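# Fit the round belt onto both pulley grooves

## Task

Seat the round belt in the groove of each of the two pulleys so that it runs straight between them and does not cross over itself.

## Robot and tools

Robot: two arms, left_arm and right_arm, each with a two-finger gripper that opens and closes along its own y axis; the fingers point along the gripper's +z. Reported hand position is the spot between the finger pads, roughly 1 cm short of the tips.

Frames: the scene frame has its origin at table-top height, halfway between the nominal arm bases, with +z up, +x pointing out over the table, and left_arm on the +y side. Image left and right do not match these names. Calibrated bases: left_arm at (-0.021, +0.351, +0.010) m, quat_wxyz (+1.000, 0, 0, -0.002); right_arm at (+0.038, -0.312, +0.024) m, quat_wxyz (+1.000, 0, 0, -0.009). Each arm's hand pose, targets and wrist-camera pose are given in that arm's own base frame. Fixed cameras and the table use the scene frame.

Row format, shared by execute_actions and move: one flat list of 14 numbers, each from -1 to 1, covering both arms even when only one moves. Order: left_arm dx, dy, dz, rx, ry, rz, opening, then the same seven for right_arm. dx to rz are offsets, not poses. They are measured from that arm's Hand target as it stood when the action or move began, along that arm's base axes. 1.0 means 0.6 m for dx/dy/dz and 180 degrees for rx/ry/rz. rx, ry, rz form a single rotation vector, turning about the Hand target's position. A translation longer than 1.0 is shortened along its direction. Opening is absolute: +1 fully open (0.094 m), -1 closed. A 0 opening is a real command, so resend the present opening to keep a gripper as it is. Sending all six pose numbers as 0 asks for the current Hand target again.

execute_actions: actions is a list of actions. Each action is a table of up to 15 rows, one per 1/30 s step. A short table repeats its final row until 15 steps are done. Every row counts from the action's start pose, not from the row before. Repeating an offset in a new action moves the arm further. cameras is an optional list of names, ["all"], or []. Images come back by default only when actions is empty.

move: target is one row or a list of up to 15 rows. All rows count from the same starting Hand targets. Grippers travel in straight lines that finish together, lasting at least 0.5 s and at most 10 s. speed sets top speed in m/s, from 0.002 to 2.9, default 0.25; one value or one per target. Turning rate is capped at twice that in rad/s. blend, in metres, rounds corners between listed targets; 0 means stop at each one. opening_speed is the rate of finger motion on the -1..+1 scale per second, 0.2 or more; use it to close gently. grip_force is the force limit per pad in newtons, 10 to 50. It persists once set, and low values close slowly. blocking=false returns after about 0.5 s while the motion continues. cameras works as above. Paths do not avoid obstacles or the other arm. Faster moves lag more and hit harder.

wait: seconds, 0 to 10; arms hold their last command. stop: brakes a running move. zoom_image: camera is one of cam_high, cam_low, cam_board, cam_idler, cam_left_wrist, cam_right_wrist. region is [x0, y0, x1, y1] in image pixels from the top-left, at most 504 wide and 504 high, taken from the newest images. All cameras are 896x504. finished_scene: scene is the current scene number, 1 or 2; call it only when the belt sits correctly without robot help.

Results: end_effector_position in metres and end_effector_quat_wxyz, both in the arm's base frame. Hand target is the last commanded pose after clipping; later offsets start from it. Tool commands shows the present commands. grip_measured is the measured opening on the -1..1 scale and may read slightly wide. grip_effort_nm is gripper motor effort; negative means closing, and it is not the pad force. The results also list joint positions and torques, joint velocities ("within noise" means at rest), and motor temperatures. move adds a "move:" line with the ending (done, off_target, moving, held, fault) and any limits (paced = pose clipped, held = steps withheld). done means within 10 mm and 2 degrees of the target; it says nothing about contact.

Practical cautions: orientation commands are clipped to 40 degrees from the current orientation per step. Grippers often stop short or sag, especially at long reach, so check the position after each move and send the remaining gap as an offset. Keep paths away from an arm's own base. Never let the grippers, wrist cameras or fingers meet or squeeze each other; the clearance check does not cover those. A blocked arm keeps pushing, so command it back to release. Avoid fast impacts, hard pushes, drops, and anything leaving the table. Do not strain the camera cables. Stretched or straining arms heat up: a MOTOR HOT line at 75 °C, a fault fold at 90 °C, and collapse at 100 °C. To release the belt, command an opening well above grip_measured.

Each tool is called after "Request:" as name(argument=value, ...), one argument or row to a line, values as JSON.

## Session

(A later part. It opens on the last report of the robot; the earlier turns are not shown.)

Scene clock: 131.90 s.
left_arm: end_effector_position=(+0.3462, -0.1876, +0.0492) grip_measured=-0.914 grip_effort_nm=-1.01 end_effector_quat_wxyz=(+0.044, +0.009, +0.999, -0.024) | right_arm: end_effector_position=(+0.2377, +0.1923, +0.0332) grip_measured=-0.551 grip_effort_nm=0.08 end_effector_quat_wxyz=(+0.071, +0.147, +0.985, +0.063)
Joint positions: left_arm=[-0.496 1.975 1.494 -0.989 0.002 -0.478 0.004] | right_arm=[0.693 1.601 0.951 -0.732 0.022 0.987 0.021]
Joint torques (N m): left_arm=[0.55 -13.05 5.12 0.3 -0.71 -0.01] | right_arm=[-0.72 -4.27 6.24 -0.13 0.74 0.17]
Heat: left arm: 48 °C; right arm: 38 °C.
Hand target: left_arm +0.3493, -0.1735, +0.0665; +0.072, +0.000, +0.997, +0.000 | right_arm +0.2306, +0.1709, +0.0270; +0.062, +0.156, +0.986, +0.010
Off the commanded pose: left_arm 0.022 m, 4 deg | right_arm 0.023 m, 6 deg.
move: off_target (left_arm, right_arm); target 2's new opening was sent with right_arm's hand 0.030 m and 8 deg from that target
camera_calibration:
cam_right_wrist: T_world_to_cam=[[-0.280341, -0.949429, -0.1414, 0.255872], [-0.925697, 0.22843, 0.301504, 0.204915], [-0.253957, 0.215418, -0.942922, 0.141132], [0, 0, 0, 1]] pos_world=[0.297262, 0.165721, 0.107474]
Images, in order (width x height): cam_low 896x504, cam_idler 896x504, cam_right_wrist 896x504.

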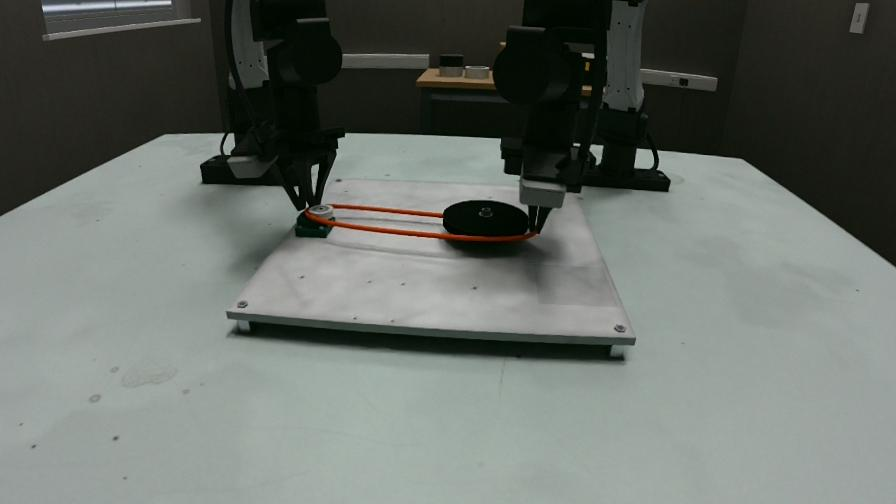

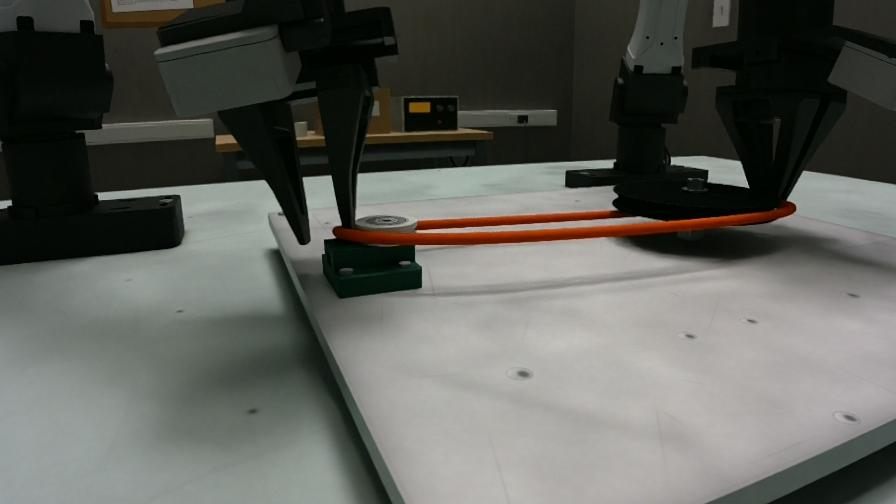

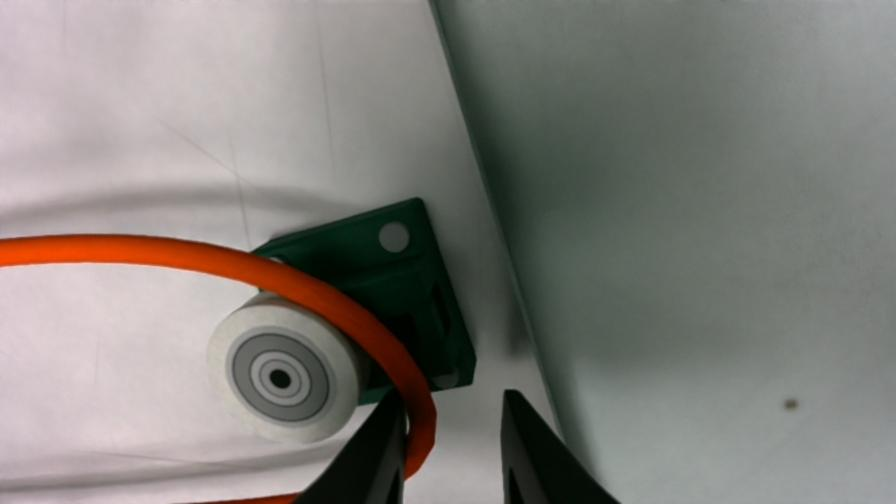

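Request:
move(
  target=[
    [0,0.0,0,0,0,0,-0.95,0.0,0.01,0.012,0,0,0,-0.6],
    [0,0.0,0,0,0,0,-0.95,0.0,0.055,0.012,0,0,0,-0.6],
  ],
  speed=0.04,
  cameras=["cam_idler","cam_right_wrist"],
)

Request:
zoom_image(
  camera="cam_idler",
  region=[280, 140, 580, 300],
)

Scene clock: 134.60 s.
left_arm: end_effector_position=(+0.3469, -0.1865, +0.0502) grip_measured=-0.914 grip_effort_nm=-1.01 end_effector_quat_wxyz=(+0.047, +0.009, +0.999, -0.022) | right_arm: end_effector_position=(+0.2345, +0.2072, +0.0346) grip_measured=-0.598 grip_effort_nm=-0.08 end_effector_quat_wxyz=(+0.069, +0.156, +0.985, +0.028)
Joint positions: left_arm=[-0.496 1.973 1.494 -0.989 -0.006 -0.478 0.004] | right_arm=[0.766 1.675 1.044 -0.811 0.076 1.074 0.019]
Joint torques (N m): left_arm=[0.54 -12.83 5.12 0.3 -0.63 -0.01] | right_arm=[0.54 -4.77 7.28 0.09 0.29 0.24]
Motor temperatures (°C): left_arm=[27 49 35 31 26 25 29] | right_arm=[26 37 32 29 25 27 27]
Heat: left arm: 49 °C; right arm: 37 °C.
Hand target: left_arm +0.3493, -0.1735, +0.0665; +0.072, +0.000, +0.997, +0.000 | right_arm +0.2307, +0.2040, +0.0342; +0.062, +0.156, +0.986, +0.010
Off the commanded pose: left_arm 0.021 m, 4 deg | right_arm 0.005 m, 2 deg.
move: off_target (left_arm)
camera_calibration:
cam_right_wrist: T_world_to_cam=[[-0.302287, -0.950289, -0.0746594, 0.272295], [-0.91611, 0.267986, 0.298205, 0.187799], [-0.263373, 0.15854, -0.951577, 0.152794], [0, 0, 0, 1]] pos_world=[0.294598, 0.184207, 0.109722]
Images, in order (width x height): cam_idler 896x504, cam_right_wrist 896x504.

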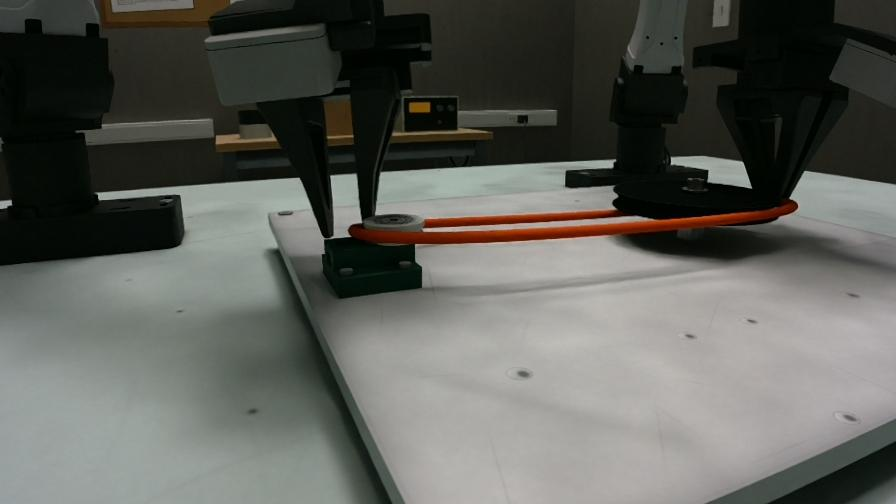

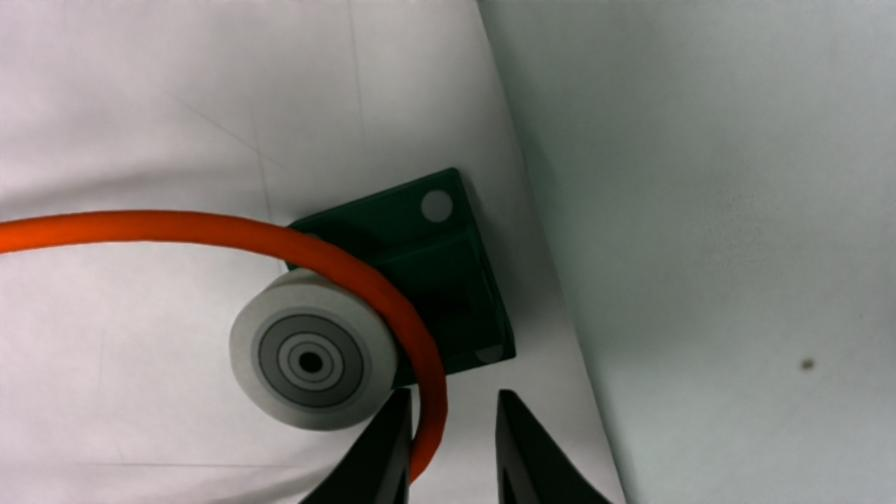

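Scaled by 1.680 from the camera's 896x504 image, which has a finer 1280x720 frame.

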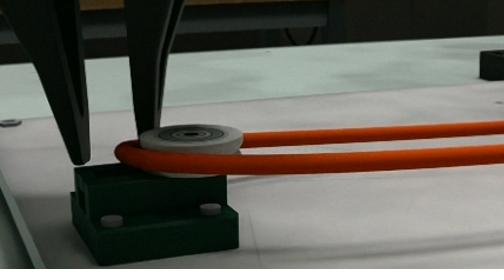

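Request:
move(
  target=[
    [0,0.0,0,0,0,0,-0.95,-0.012,0.03,0.0,0,0,0,-0.6],
    [0,0.0,0,0,0,0,-0.95,-0.016,0.03,0.08,0,0,0,-0.6],
  ],
  speed=0.05,
  cameras=["all"],
)

Request:
zoom_image(
  camera="cam_idler",
  region=[280, 140, 580, 300],
)

Request:
zoom_image(
  camera="cam_idler",
  region=[580, 140, 820, 260],
)

Scene clock: 137.63 s.
left_arm: end_effector_position=(+0.3479, -0.1852, +0.0515) grip_measured=-0.914 grip_effort_nm=-1.01 end_effector_quat_wxyz=(+0.051, +0.009, +0.999, -0.018) | right_arm: end_effector_position=(+0.2176, +0.2171, +0.0690) grip_measured=-0.598 grip_effort_nm=-0.07 end_effector_quat_wxyz=(+0.049, +0.154, +0.987, -0.003)
Joint positions: left_arm=[-0.496 1.969 1.494 -0.989 -0.015 -0.478 0.004] | right_arm=[0.832 1.685 1.205 -1.043 0.085 1.139 0.019]
Joint torques (N m): left_arm=[0.54 -12.55 5.12 0.31 -0.54 -0.01] | right_arm=[0.54 -8.01 7.94 0.26 0.28 0.23]
Heat: left arm: 50 °C; right arm: 37 °C.
Hand target: left_arm +0.3493, -0.1734, +0.0665; +0.072, +0.000, +0.997, +0.000 | right_arm +0.2211, +0.2219, +0.0821; +0.062, +0.156, +0.986, +0.010
Off the commanded pose: left_arm 0.019 m, 3 deg | right_arm 0.015 m, 2 deg.
move: off_target (left_arm, right_arm)
camera_calibration:
cam_left_wrist: T_world_to_cam=[[-0.0198982, -0.999275, 0.0324453, -0.180954], [-0.949381, 0.0290603, 0.312779, 0.360566], [-0.313495, -0.0245793, -0.949272, 0.239818], [0, 0, 0, 1]] pos_world=[0.413896, -0.185406, 0.120746]
cam_right_wrist: T_world_to_cam=[[-0.303244, -0.952895, -0.00584815, 0.275239], [-0.900568, 0.284575, 0.328626, 0.150323], [-0.311482, 0.104921, -0.944442, 0.20109], [0, 0, 0, 1]] pos_world=[0.281477, 0.198397, 0.142128]

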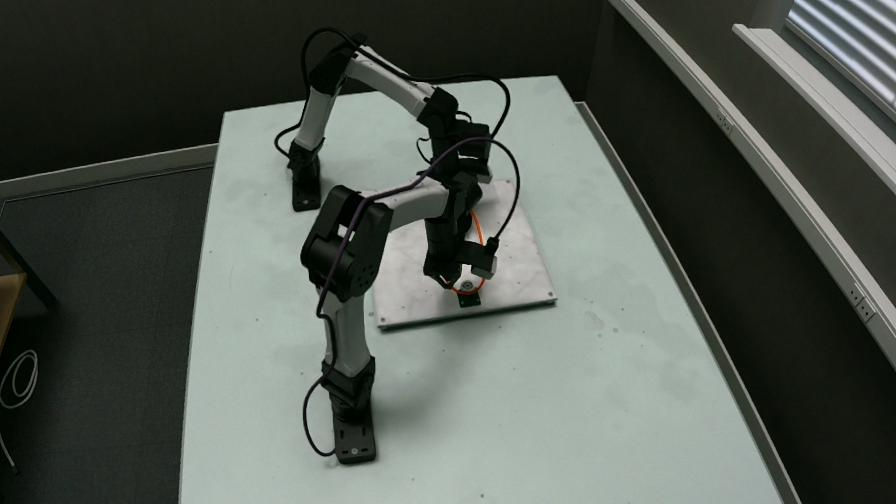

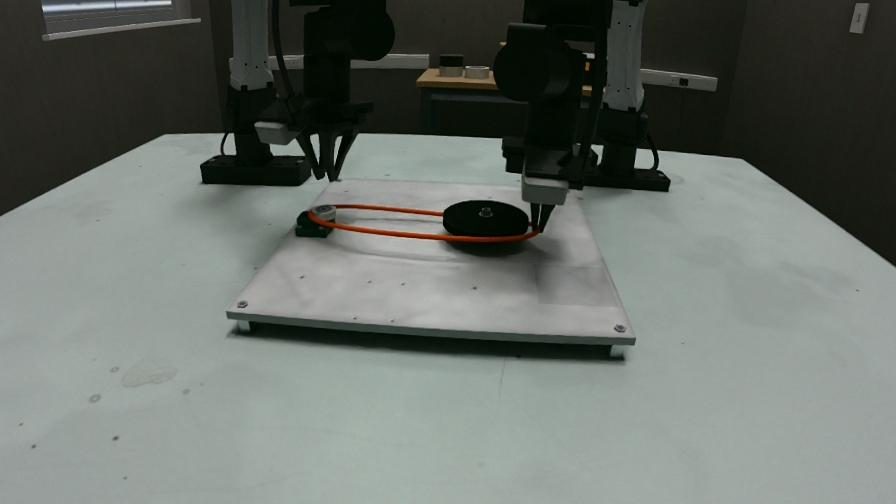

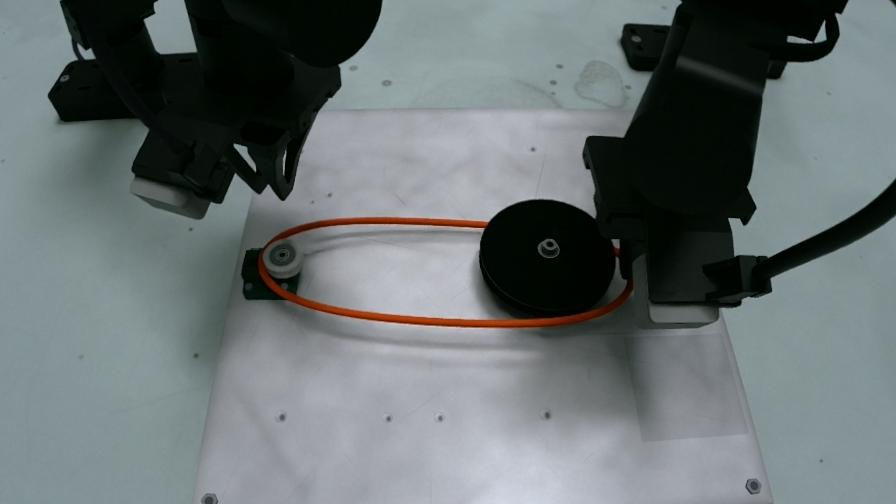

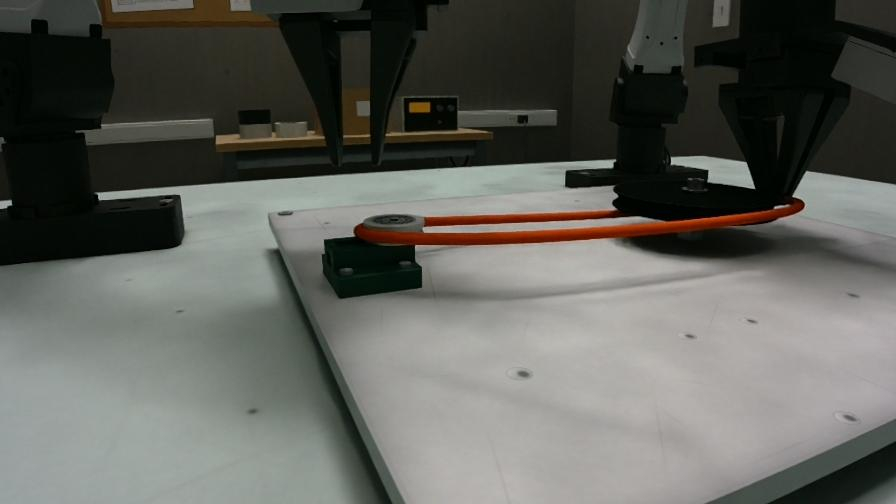

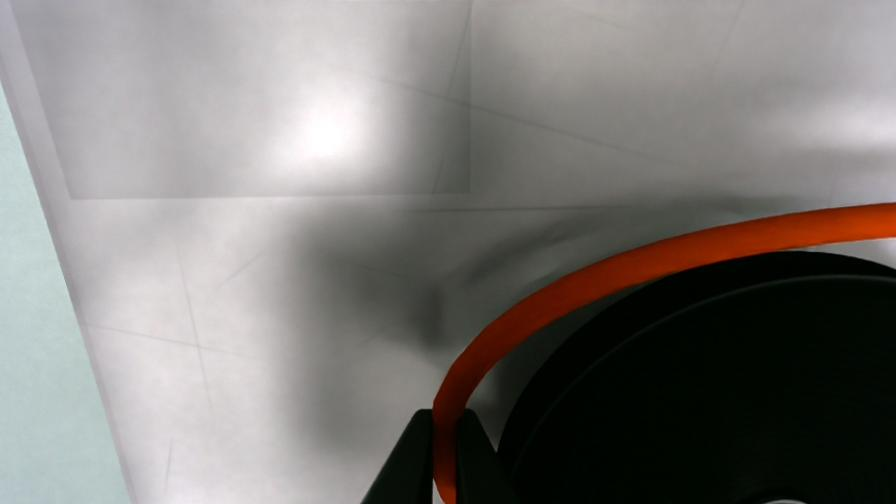

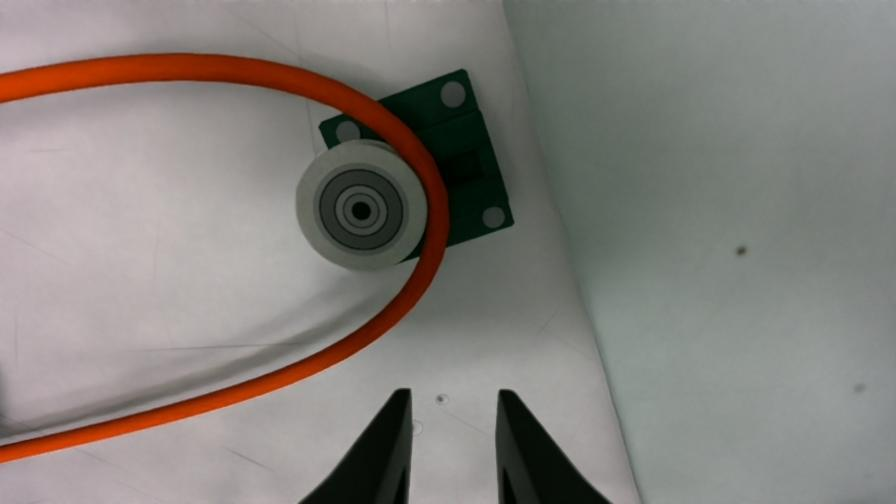

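Scaled by 1.680 from the camera's 896x504 image, which has a finer 1280x720 frame.

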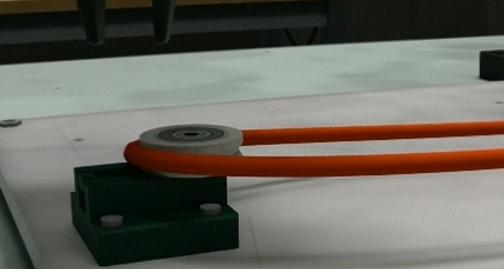

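Scaled by 2.100 from the camera's 896x504 image, which has a finer 1280x720 frame.

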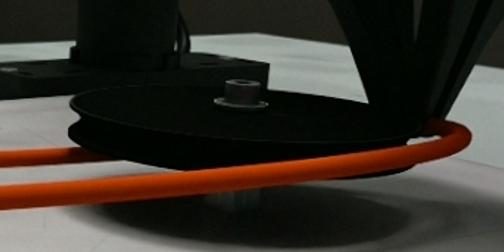

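Request:
move(
  target=[
    [-0.004,0.0,0.01,0,-0.02,0,-0.95,0,0,0.08,0,0,0,-0.6],
    [-0.004,0.004,0.01,0,-0.02,0,-0.7,0,0,0.08,0,0,0,-0.6],
  ],
  speed=0.05,
  opening_speed=0.4,
  cameras=["cam_idler","cam_low","cam_left_wrist","cam_right_wrist"],
)

Request:
zoom_image(
  camera="cam_idler",
  region=[580, 140, 820, 260],
)

Request:
zoom_image(
  camera="cam_low",
  region=[280, 160, 600, 290],
)

Scene clock: 141.77 s.
left_arm: end_effector_position=(+0.3440, -0.1817, +0.0595) grip_measured=-0.702 grip_effort_nm=0.13 end_effector_quat_wxyz=(+0.081, +0.011, +0.997, -0.013) | right_arm: end_effector_position=(+0.2190, +0.2186, +0.1161) grip_measured=-0.598 grip_effort_nm=-0.07 end_effector_quat_wxyz=(+0.048, +0.154, +0.987, -0.004)
Joint positions: left_arm=[-0.511 1.9 1.423 -0.939 -0.055 -0.485 0.014] | right_arm=[0.832 1.669 1.377 -1.233 0.085 1.14 0.019]
Joint torques (N m): left_arm=[0.87 -11.75 5.05 0.51 -0.49 -0.01] | right_arm=[0.36 -8.24 8.1 0.27 0.28 0.16]
Heat: left arm: 50 °C; right arm: 38 °C.
Hand target: left_arm +0.3470, -0.1711, +0.0726; +0.104, +0.000, +0.995, +0.000 | right_arm +0.2211, +0.2219, +0.1302; +0.062, +0.156, +0.986, +0.010
Off the commanded pose: left_arm 0.017 m, 3 deg | right_arm 0.015 m, 2 deg.
move: off_target (left_arm, right_arm); target 2's new opening was sent with left_arm's hand 0.019 m and 4 deg from that target
camera_calibration:
cam_left_wrist: T_world_to_cam=[[-0.0240075, -0.99949, 0.0210612, -0.175755], [-0.966875, 0.0285689, 0.253645, 0.363714], [-0.254117, -0.0142742, -0.967068, 0.228834], [0, 0, 0, 1]] pos_world=[0.405598, -0.18279, 0.132746]
cam_right_wrist: T_world_to_cam=[[-0.303609, -0.952789, -0.00374079, 0.277179], [-0.899955, 0.285479, 0.32952, 0.135253], [-0.312895, 0.103412, -0.944141, 0.246421], [0, 0, 0, 1]] pos_world=[0.282979, 0.199999, 0.189125]
Images, in order (width x height): cam_low 896x504, cam_idler 896x504, cam_left_wrist 896x504, cam_right_wrist 896x504.

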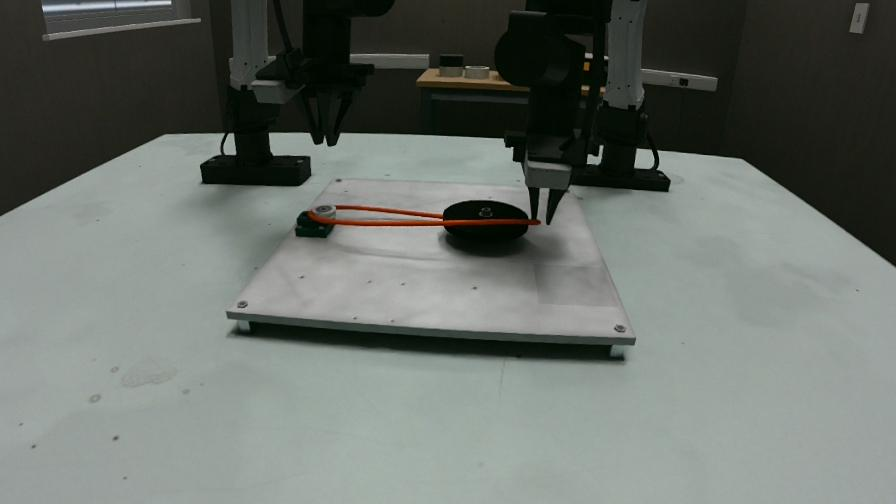

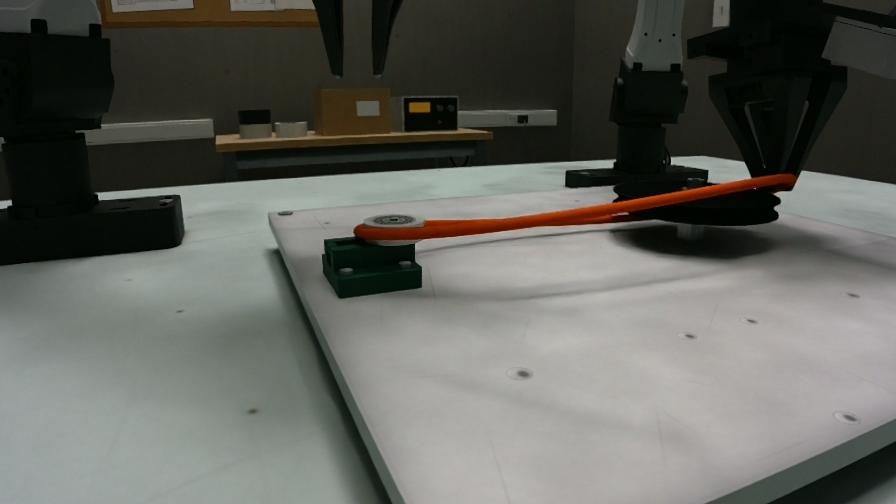

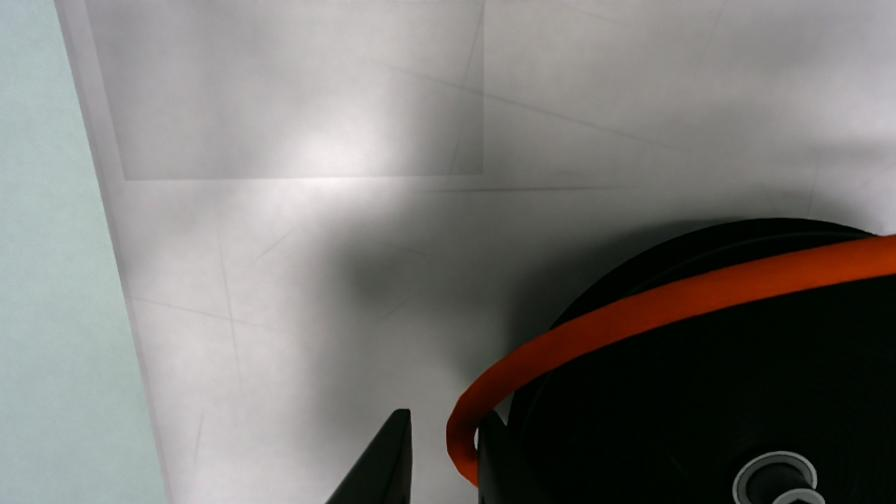

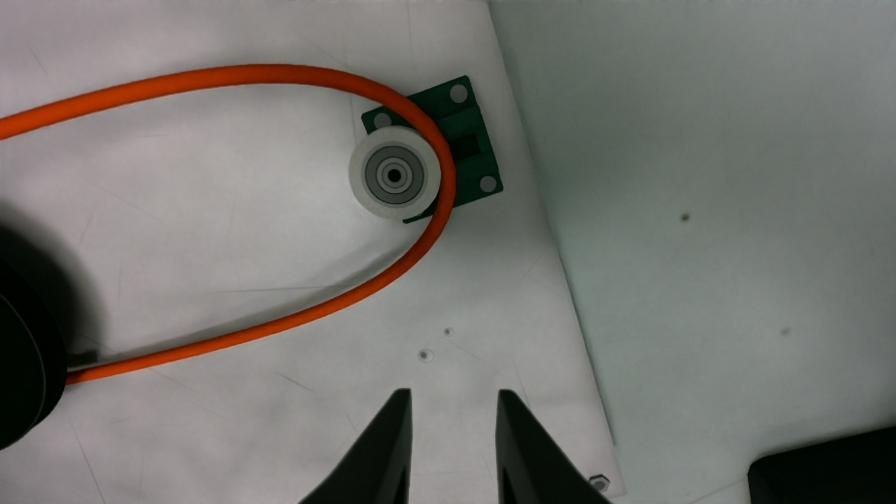

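Scaled by 2.100 from the camera's 896x504 image, which has a finer 1280x720 frame.

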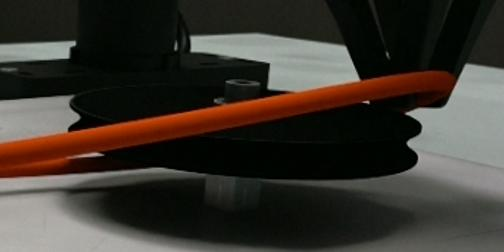

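Scaled by 1.575 from the camera's 896x504 image, which has a finer 1280x720 frame.

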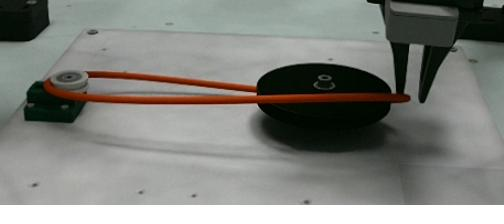

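Request:
move(
  target=[
    [0,0.0,0,0,0,0,-0.95,0,0,0,0,0,0,-0.6],
    [0,0.02,0,0,0,0,-0.95,0,0,0,0,0,0,-0.6],
    [0.002,0.02,-0.022,0,0.02,0,-0.95,0,0,0,0,0,0,-0.6],
  ],
  speed=0.04,
  cameras=["cam_idler","cam_low","cam_left_wrist"],
)

Request:
zoom_image(
  camera="cam_idler",
  region=[580, 140, 820, 260],
)

Request:
zoom_image(
  camera="cam_low",
  region=[280, 160, 600, 290],
)

Scene clock: 145.03 s.
left_arm: end_effector_position=(+0.3423, -0.1756, +0.0557) grip_measured=-0.918 grip_effort_nm=-1.01 end_effector_quat_wxyz=(+0.072, +0.010, +0.997, -0.024) | right_arm: end_effector_position=(+0.2190, +0.2186, +0.1161) grip_measured=-0.598 grip_effort_nm=-0.07 end_effector_quat_wxyz=(+0.048, +0.154, +0.987, -0.004)
Joint positions: left_arm=[-0.484 1.892 1.399 -0.927 -0.023 -0.463 0.004] | right_arm=[0.832 1.669 1.377 -1.233 0.085 1.14 0.019]
Joint torques (N m): left_arm=[2.65 -7.71 7.98 0.18 -0.41 0.22] | right_arm=[0.49 -8.24 8.09 0.3 0.27 0.21]
Heat: left arm: 50 °C; right arm: 38 °C.
Hand target: left_arm +0.3482, -0.1591, +0.0593; +0.072, +0.000, +0.997, +0.000 | right_arm +0.2211, +0.2219, +0.1302; +0.062, +0.156, +0.986, +0.010
Off the commanded pose: left_arm 0.018 m, 3 deg | right_arm 0.015 m, 2 deg.
move: off_target (left_arm, right_arm)
camera_calibration:
cam_left_wrist: T_world_to_cam=[[-0.0234122, -0.998782, 0.0434391, -0.170872], [-0.961902, 0.034344, 0.271227, 0.361119], [-0.272389, -0.0354341, -0.961535, 0.226902], [0, 0, 0, 1]] pos_world=[0.405167, -0.175026, 0.127651]
Images, in order (width x height): cam_low 896x504, cam_idler 896x504, cam_left_wrist 896x504.

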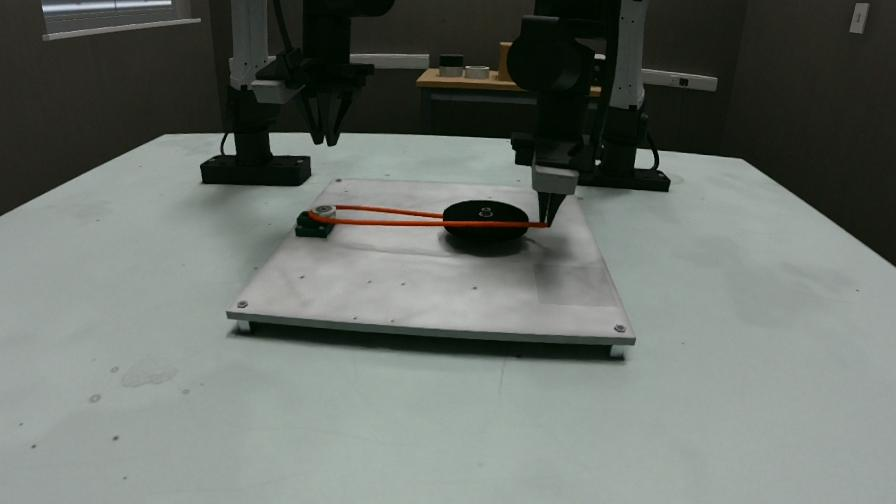

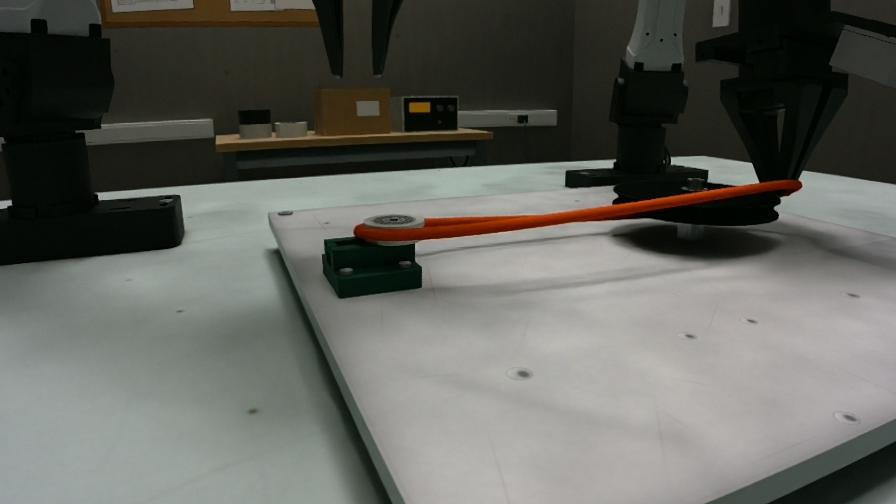

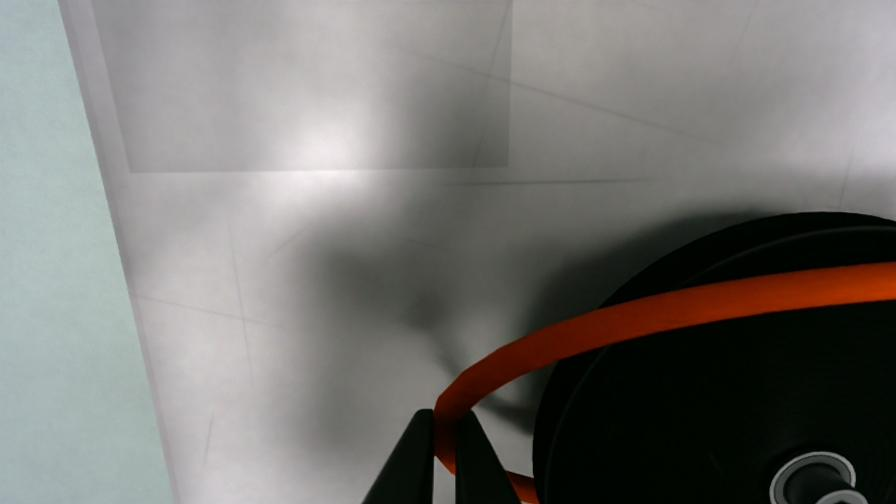

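Scaled by 2.100 from the camera's 896x504 image, which has a finer 1280x720 frame.

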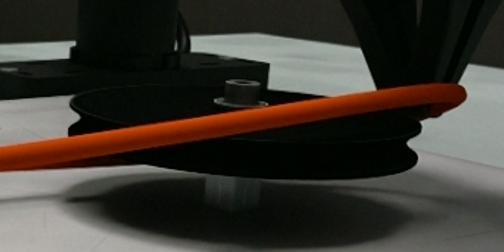

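Scaled by 1.575 from the camera's 896x504 image, which has a finer 1280x720 frame.

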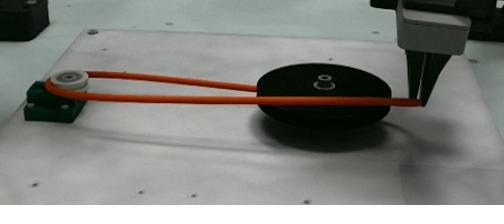

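Request:
move(
  target=[
    [0.05,0.0,0.01,0,0,-0.1,-0.95,0,0,0,0,0,0,-0.6],
    [0.103,-0.055,0.01,0,0,-0.2,-0.95,0,0,0,0,0,0,-0.6],
  ],
  speed=0.05,
  blend=0.02,
  cameras=["cam_idler","cam_low","cam_board","cam_left_wrist"],
)

Request:
zoom_image(
  camera="cam_idler",
  region=[580, 140, 820, 260],
)

Request:
zoom_image(
  camera="cam_low",
  region=[280, 160, 600, 290],
)

Scene clock: 154.03 s.
left_arm: end_effector_position=(+0.3966, -0.1951, +0.0577) grip_measured=-0.919 grip_effort_nm=-1.01 end_effector_quat_wxyz=(+0.051, +0.305, +0.950, -0.036) | right_arm: end_effector_position=(+0.2190, +0.2186, +0.1161) grip_measured=-0.598 grip_effort_nm=-0.07 end_effector_quat_wxyz=(+0.048, +0.154, +0.987, -0.004)
Joint positions: left_arm=[-0.434 2.149 1.787 -1.098 0.059 0.184 0.004] | right_arm=[0.832 1.669 1.377 -1.233 0.085 1.14 0.019]
Joint torques (N m): left_arm=[0.81 -9.43 9.22 0.49 -0.23 0.28] | right_arm=[0.46 -8.2 8.2 0.22 0.26 0.17]
Heat: left arm: 48 °C; right arm: 39 °C.
Hand target: left_arm +0.4100, -0.1920, +0.0653; +0.069, +0.308, +0.948, -0.022 | right_arm +0.2211, +0.2219, +0.1302; +0.062, +0.156, +0.986, +0.010
Off the commanded pose: left_arm 0.016 m, 3 deg | right_arm 0.015 m, 2 deg.
move: off_target (left_arm, right_arm)
camera_calibration:
cam_left_wrist: T_world_to_cam=[[-0.583647, -0.811279, 0.0343946, 0.0700902], [-0.769434, 0.566085, 0.295837, 0.43955], [-0.259477, 0.1462, -0.954619, 0.272981], [0, 0, 0, 1]] pos_world=[0.449945, -0.23187, 0.128147]
Images, in order (width x height): cam_low 896x504, cam_board 896x504, cam_idler 896x504, cam_left_wrist 896x504.

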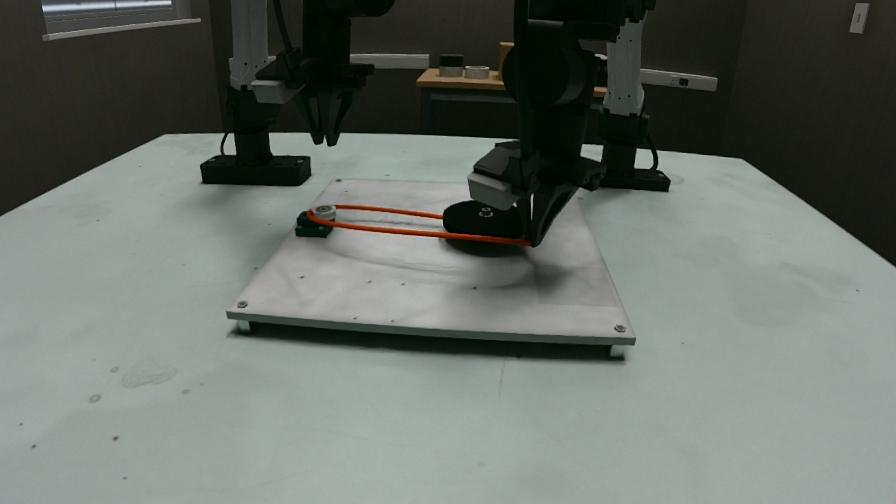

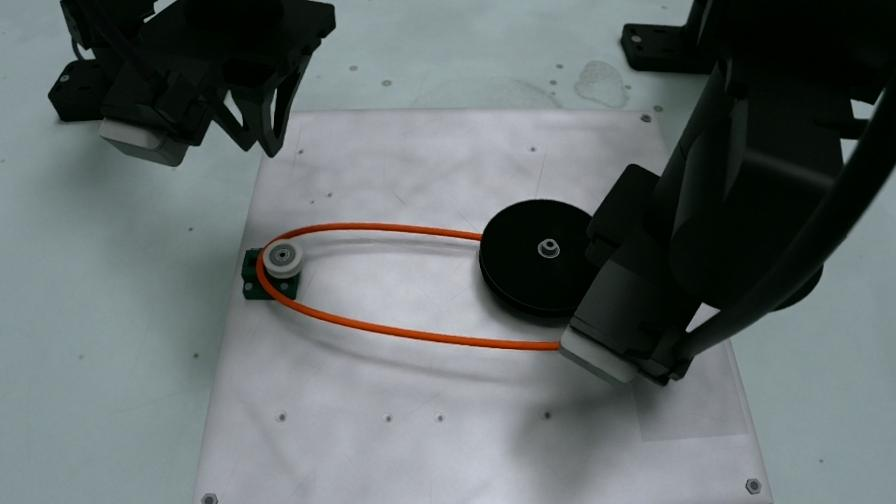

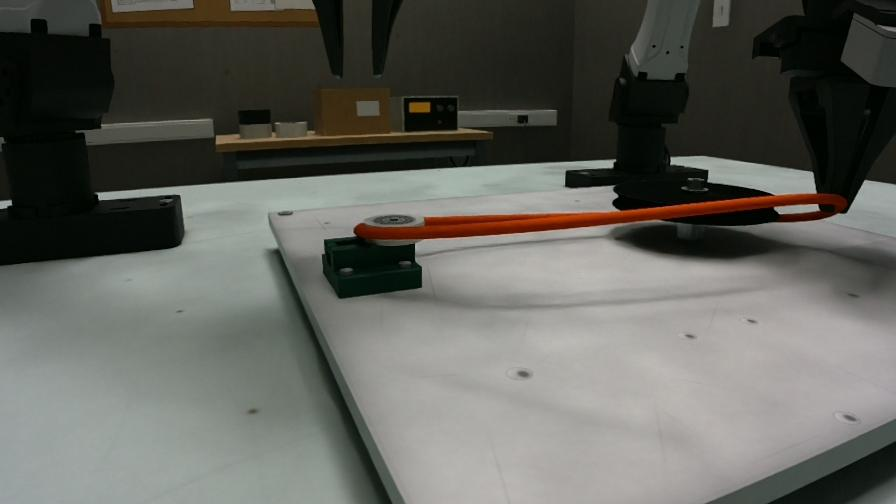

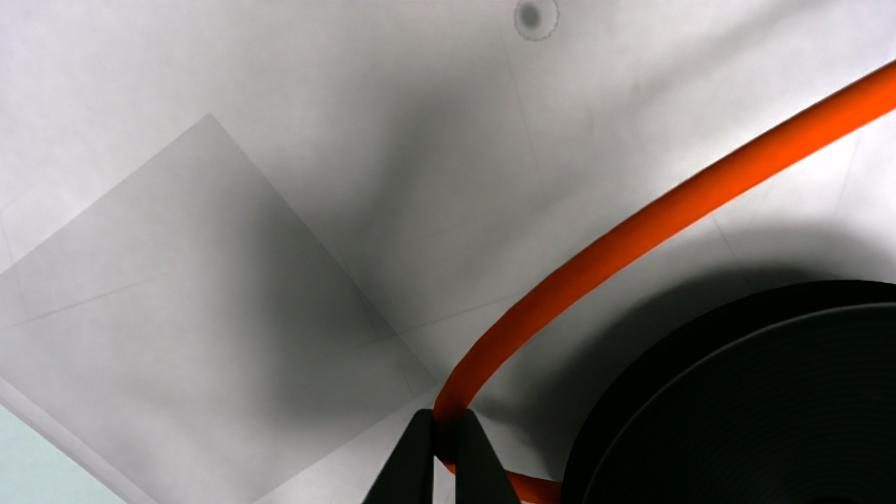

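Scaled by 2.100 from the camera's 896x504 image, which has a finer 1280x720 frame.

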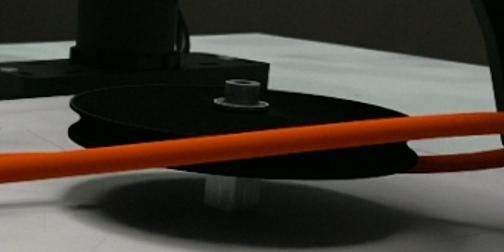

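Scaled by 1.575 from the camera's 896x504 image, which has a finer 1280x720 frame.

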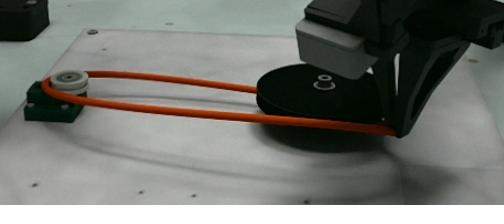

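Request:
move(
  target=[
    [0,0.0,-0.025,0,0,0,-0.95,0,0,0,0,0,0,-0.6],
  ],
  speed=0.04,
  cameras=["cam_idler","cam_low","cam_left_wrist"],
)

Request:
zoom_image(
  camera="cam_idler",
  region=[580, 140, 880, 260],
)

Request:
zoom_image(
  camera="cam_low",
  region=[280, 160, 600, 290],
)

Scene clock: 155.57 s.
left_arm: end_effector_position=(+0.4005, -0.1976, +0.0538) grip_measured=-0.919 grip_effort_nm=-1.01 end_effector_quat_wxyz=(+0.056, +0.305, +0.950, -0.038) | right_arm: end_effector_position=(+0.2190, +0.2186, +0.1161) grip_measured=-0.598 grip_effort_nm=-0.07 end_effector_quat_wxyz=(+0.048, +0.154, +0.987, -0.004)
Joint positions: left_arm=[-0.434 2.16 1.787 -1.077 0.062 0.184 0.004] | right_arm=[0.832 1.669 1.377 -1.233 0.085 1.14 0.019]
Joint torques (N m): left_arm=[0.83 -9.55 5.57 0.8 -0.26 0.28] | right_arm=[0.36 -8.28 8.09 0.25 0.29 0.23]
Heat: left arm: 48 °C; right arm: 39 °C.
Hand target: left_arm +0.4100, -0.1920, +0.0503; +0.069, +0.309, +0.948, -0.022 | right_arm +0.2211, +0.2219, +0.1302; +0.062, +0.156, +0.986, +0.010
Off the commanded pose: left_arm 0.012 m, 2 deg | right_arm 0.015 m, 2 deg.
move: off_target (left_arm, right_arm)
camera_calibration:
cam_left_wrist: T_world_to_cam=[[-0.584845, -0.810361, 0.0356701, 0.0710451], [-0.771117, 0.569089, 0.28551, 0.446892], [-0.251665, 0.139473, -0.957712, 0.266232], [0, 0, 0, 1]] pos_world=[0.453158, -0.233882, 0.124848]
Images, in order (width x height): cam_low 896x504, cam_idler 896x504, cam_left_wrist 896x504.

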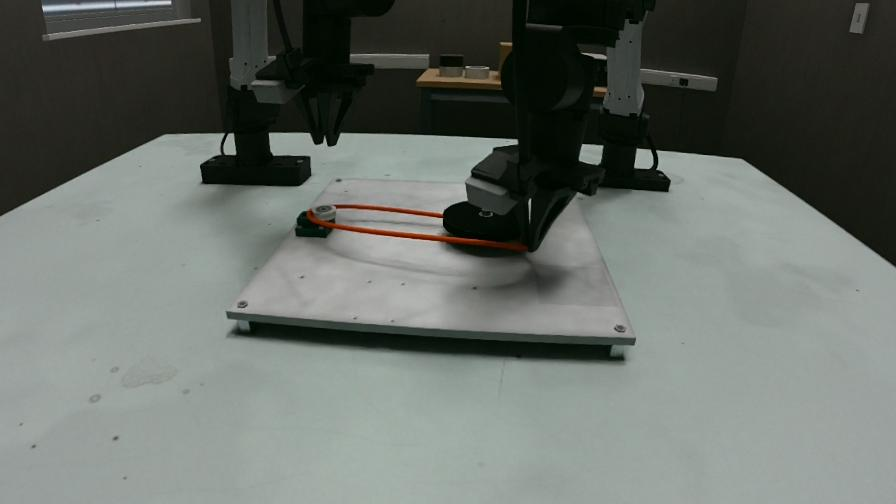

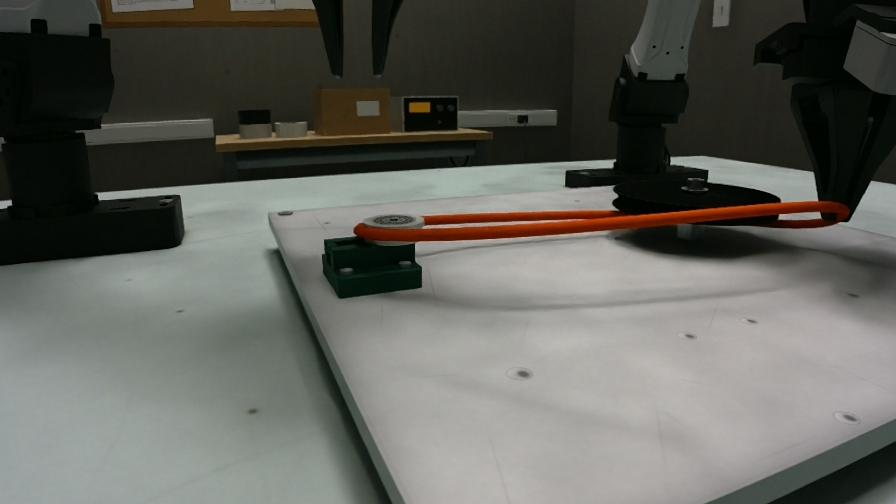

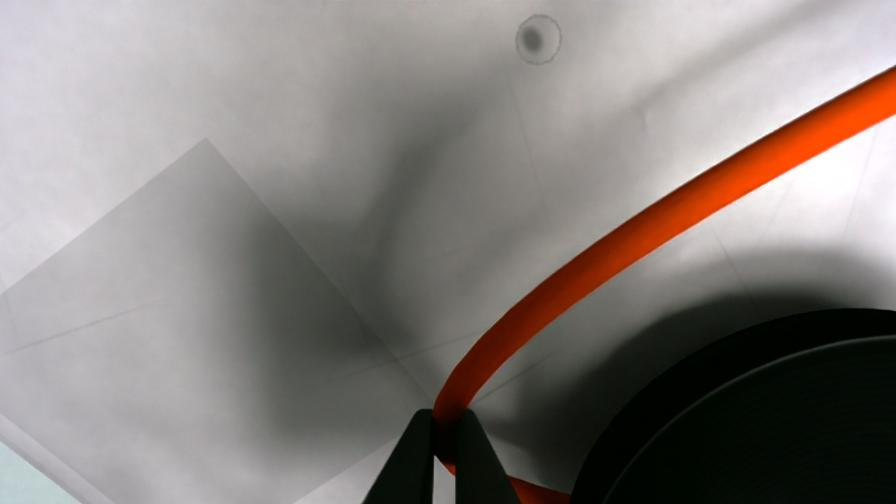

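Scaled by 1.680 from the camera's 896x504 image, which has a finer 1280x720 frame.

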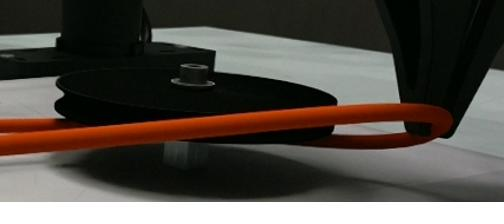

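Scaled by 1.575 from the camera's 896x504 image, which has a finer 1280x720 frame.

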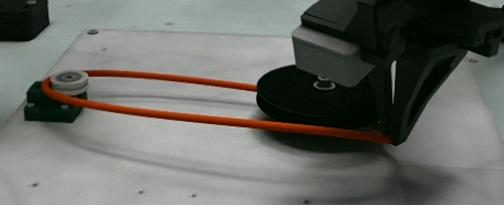

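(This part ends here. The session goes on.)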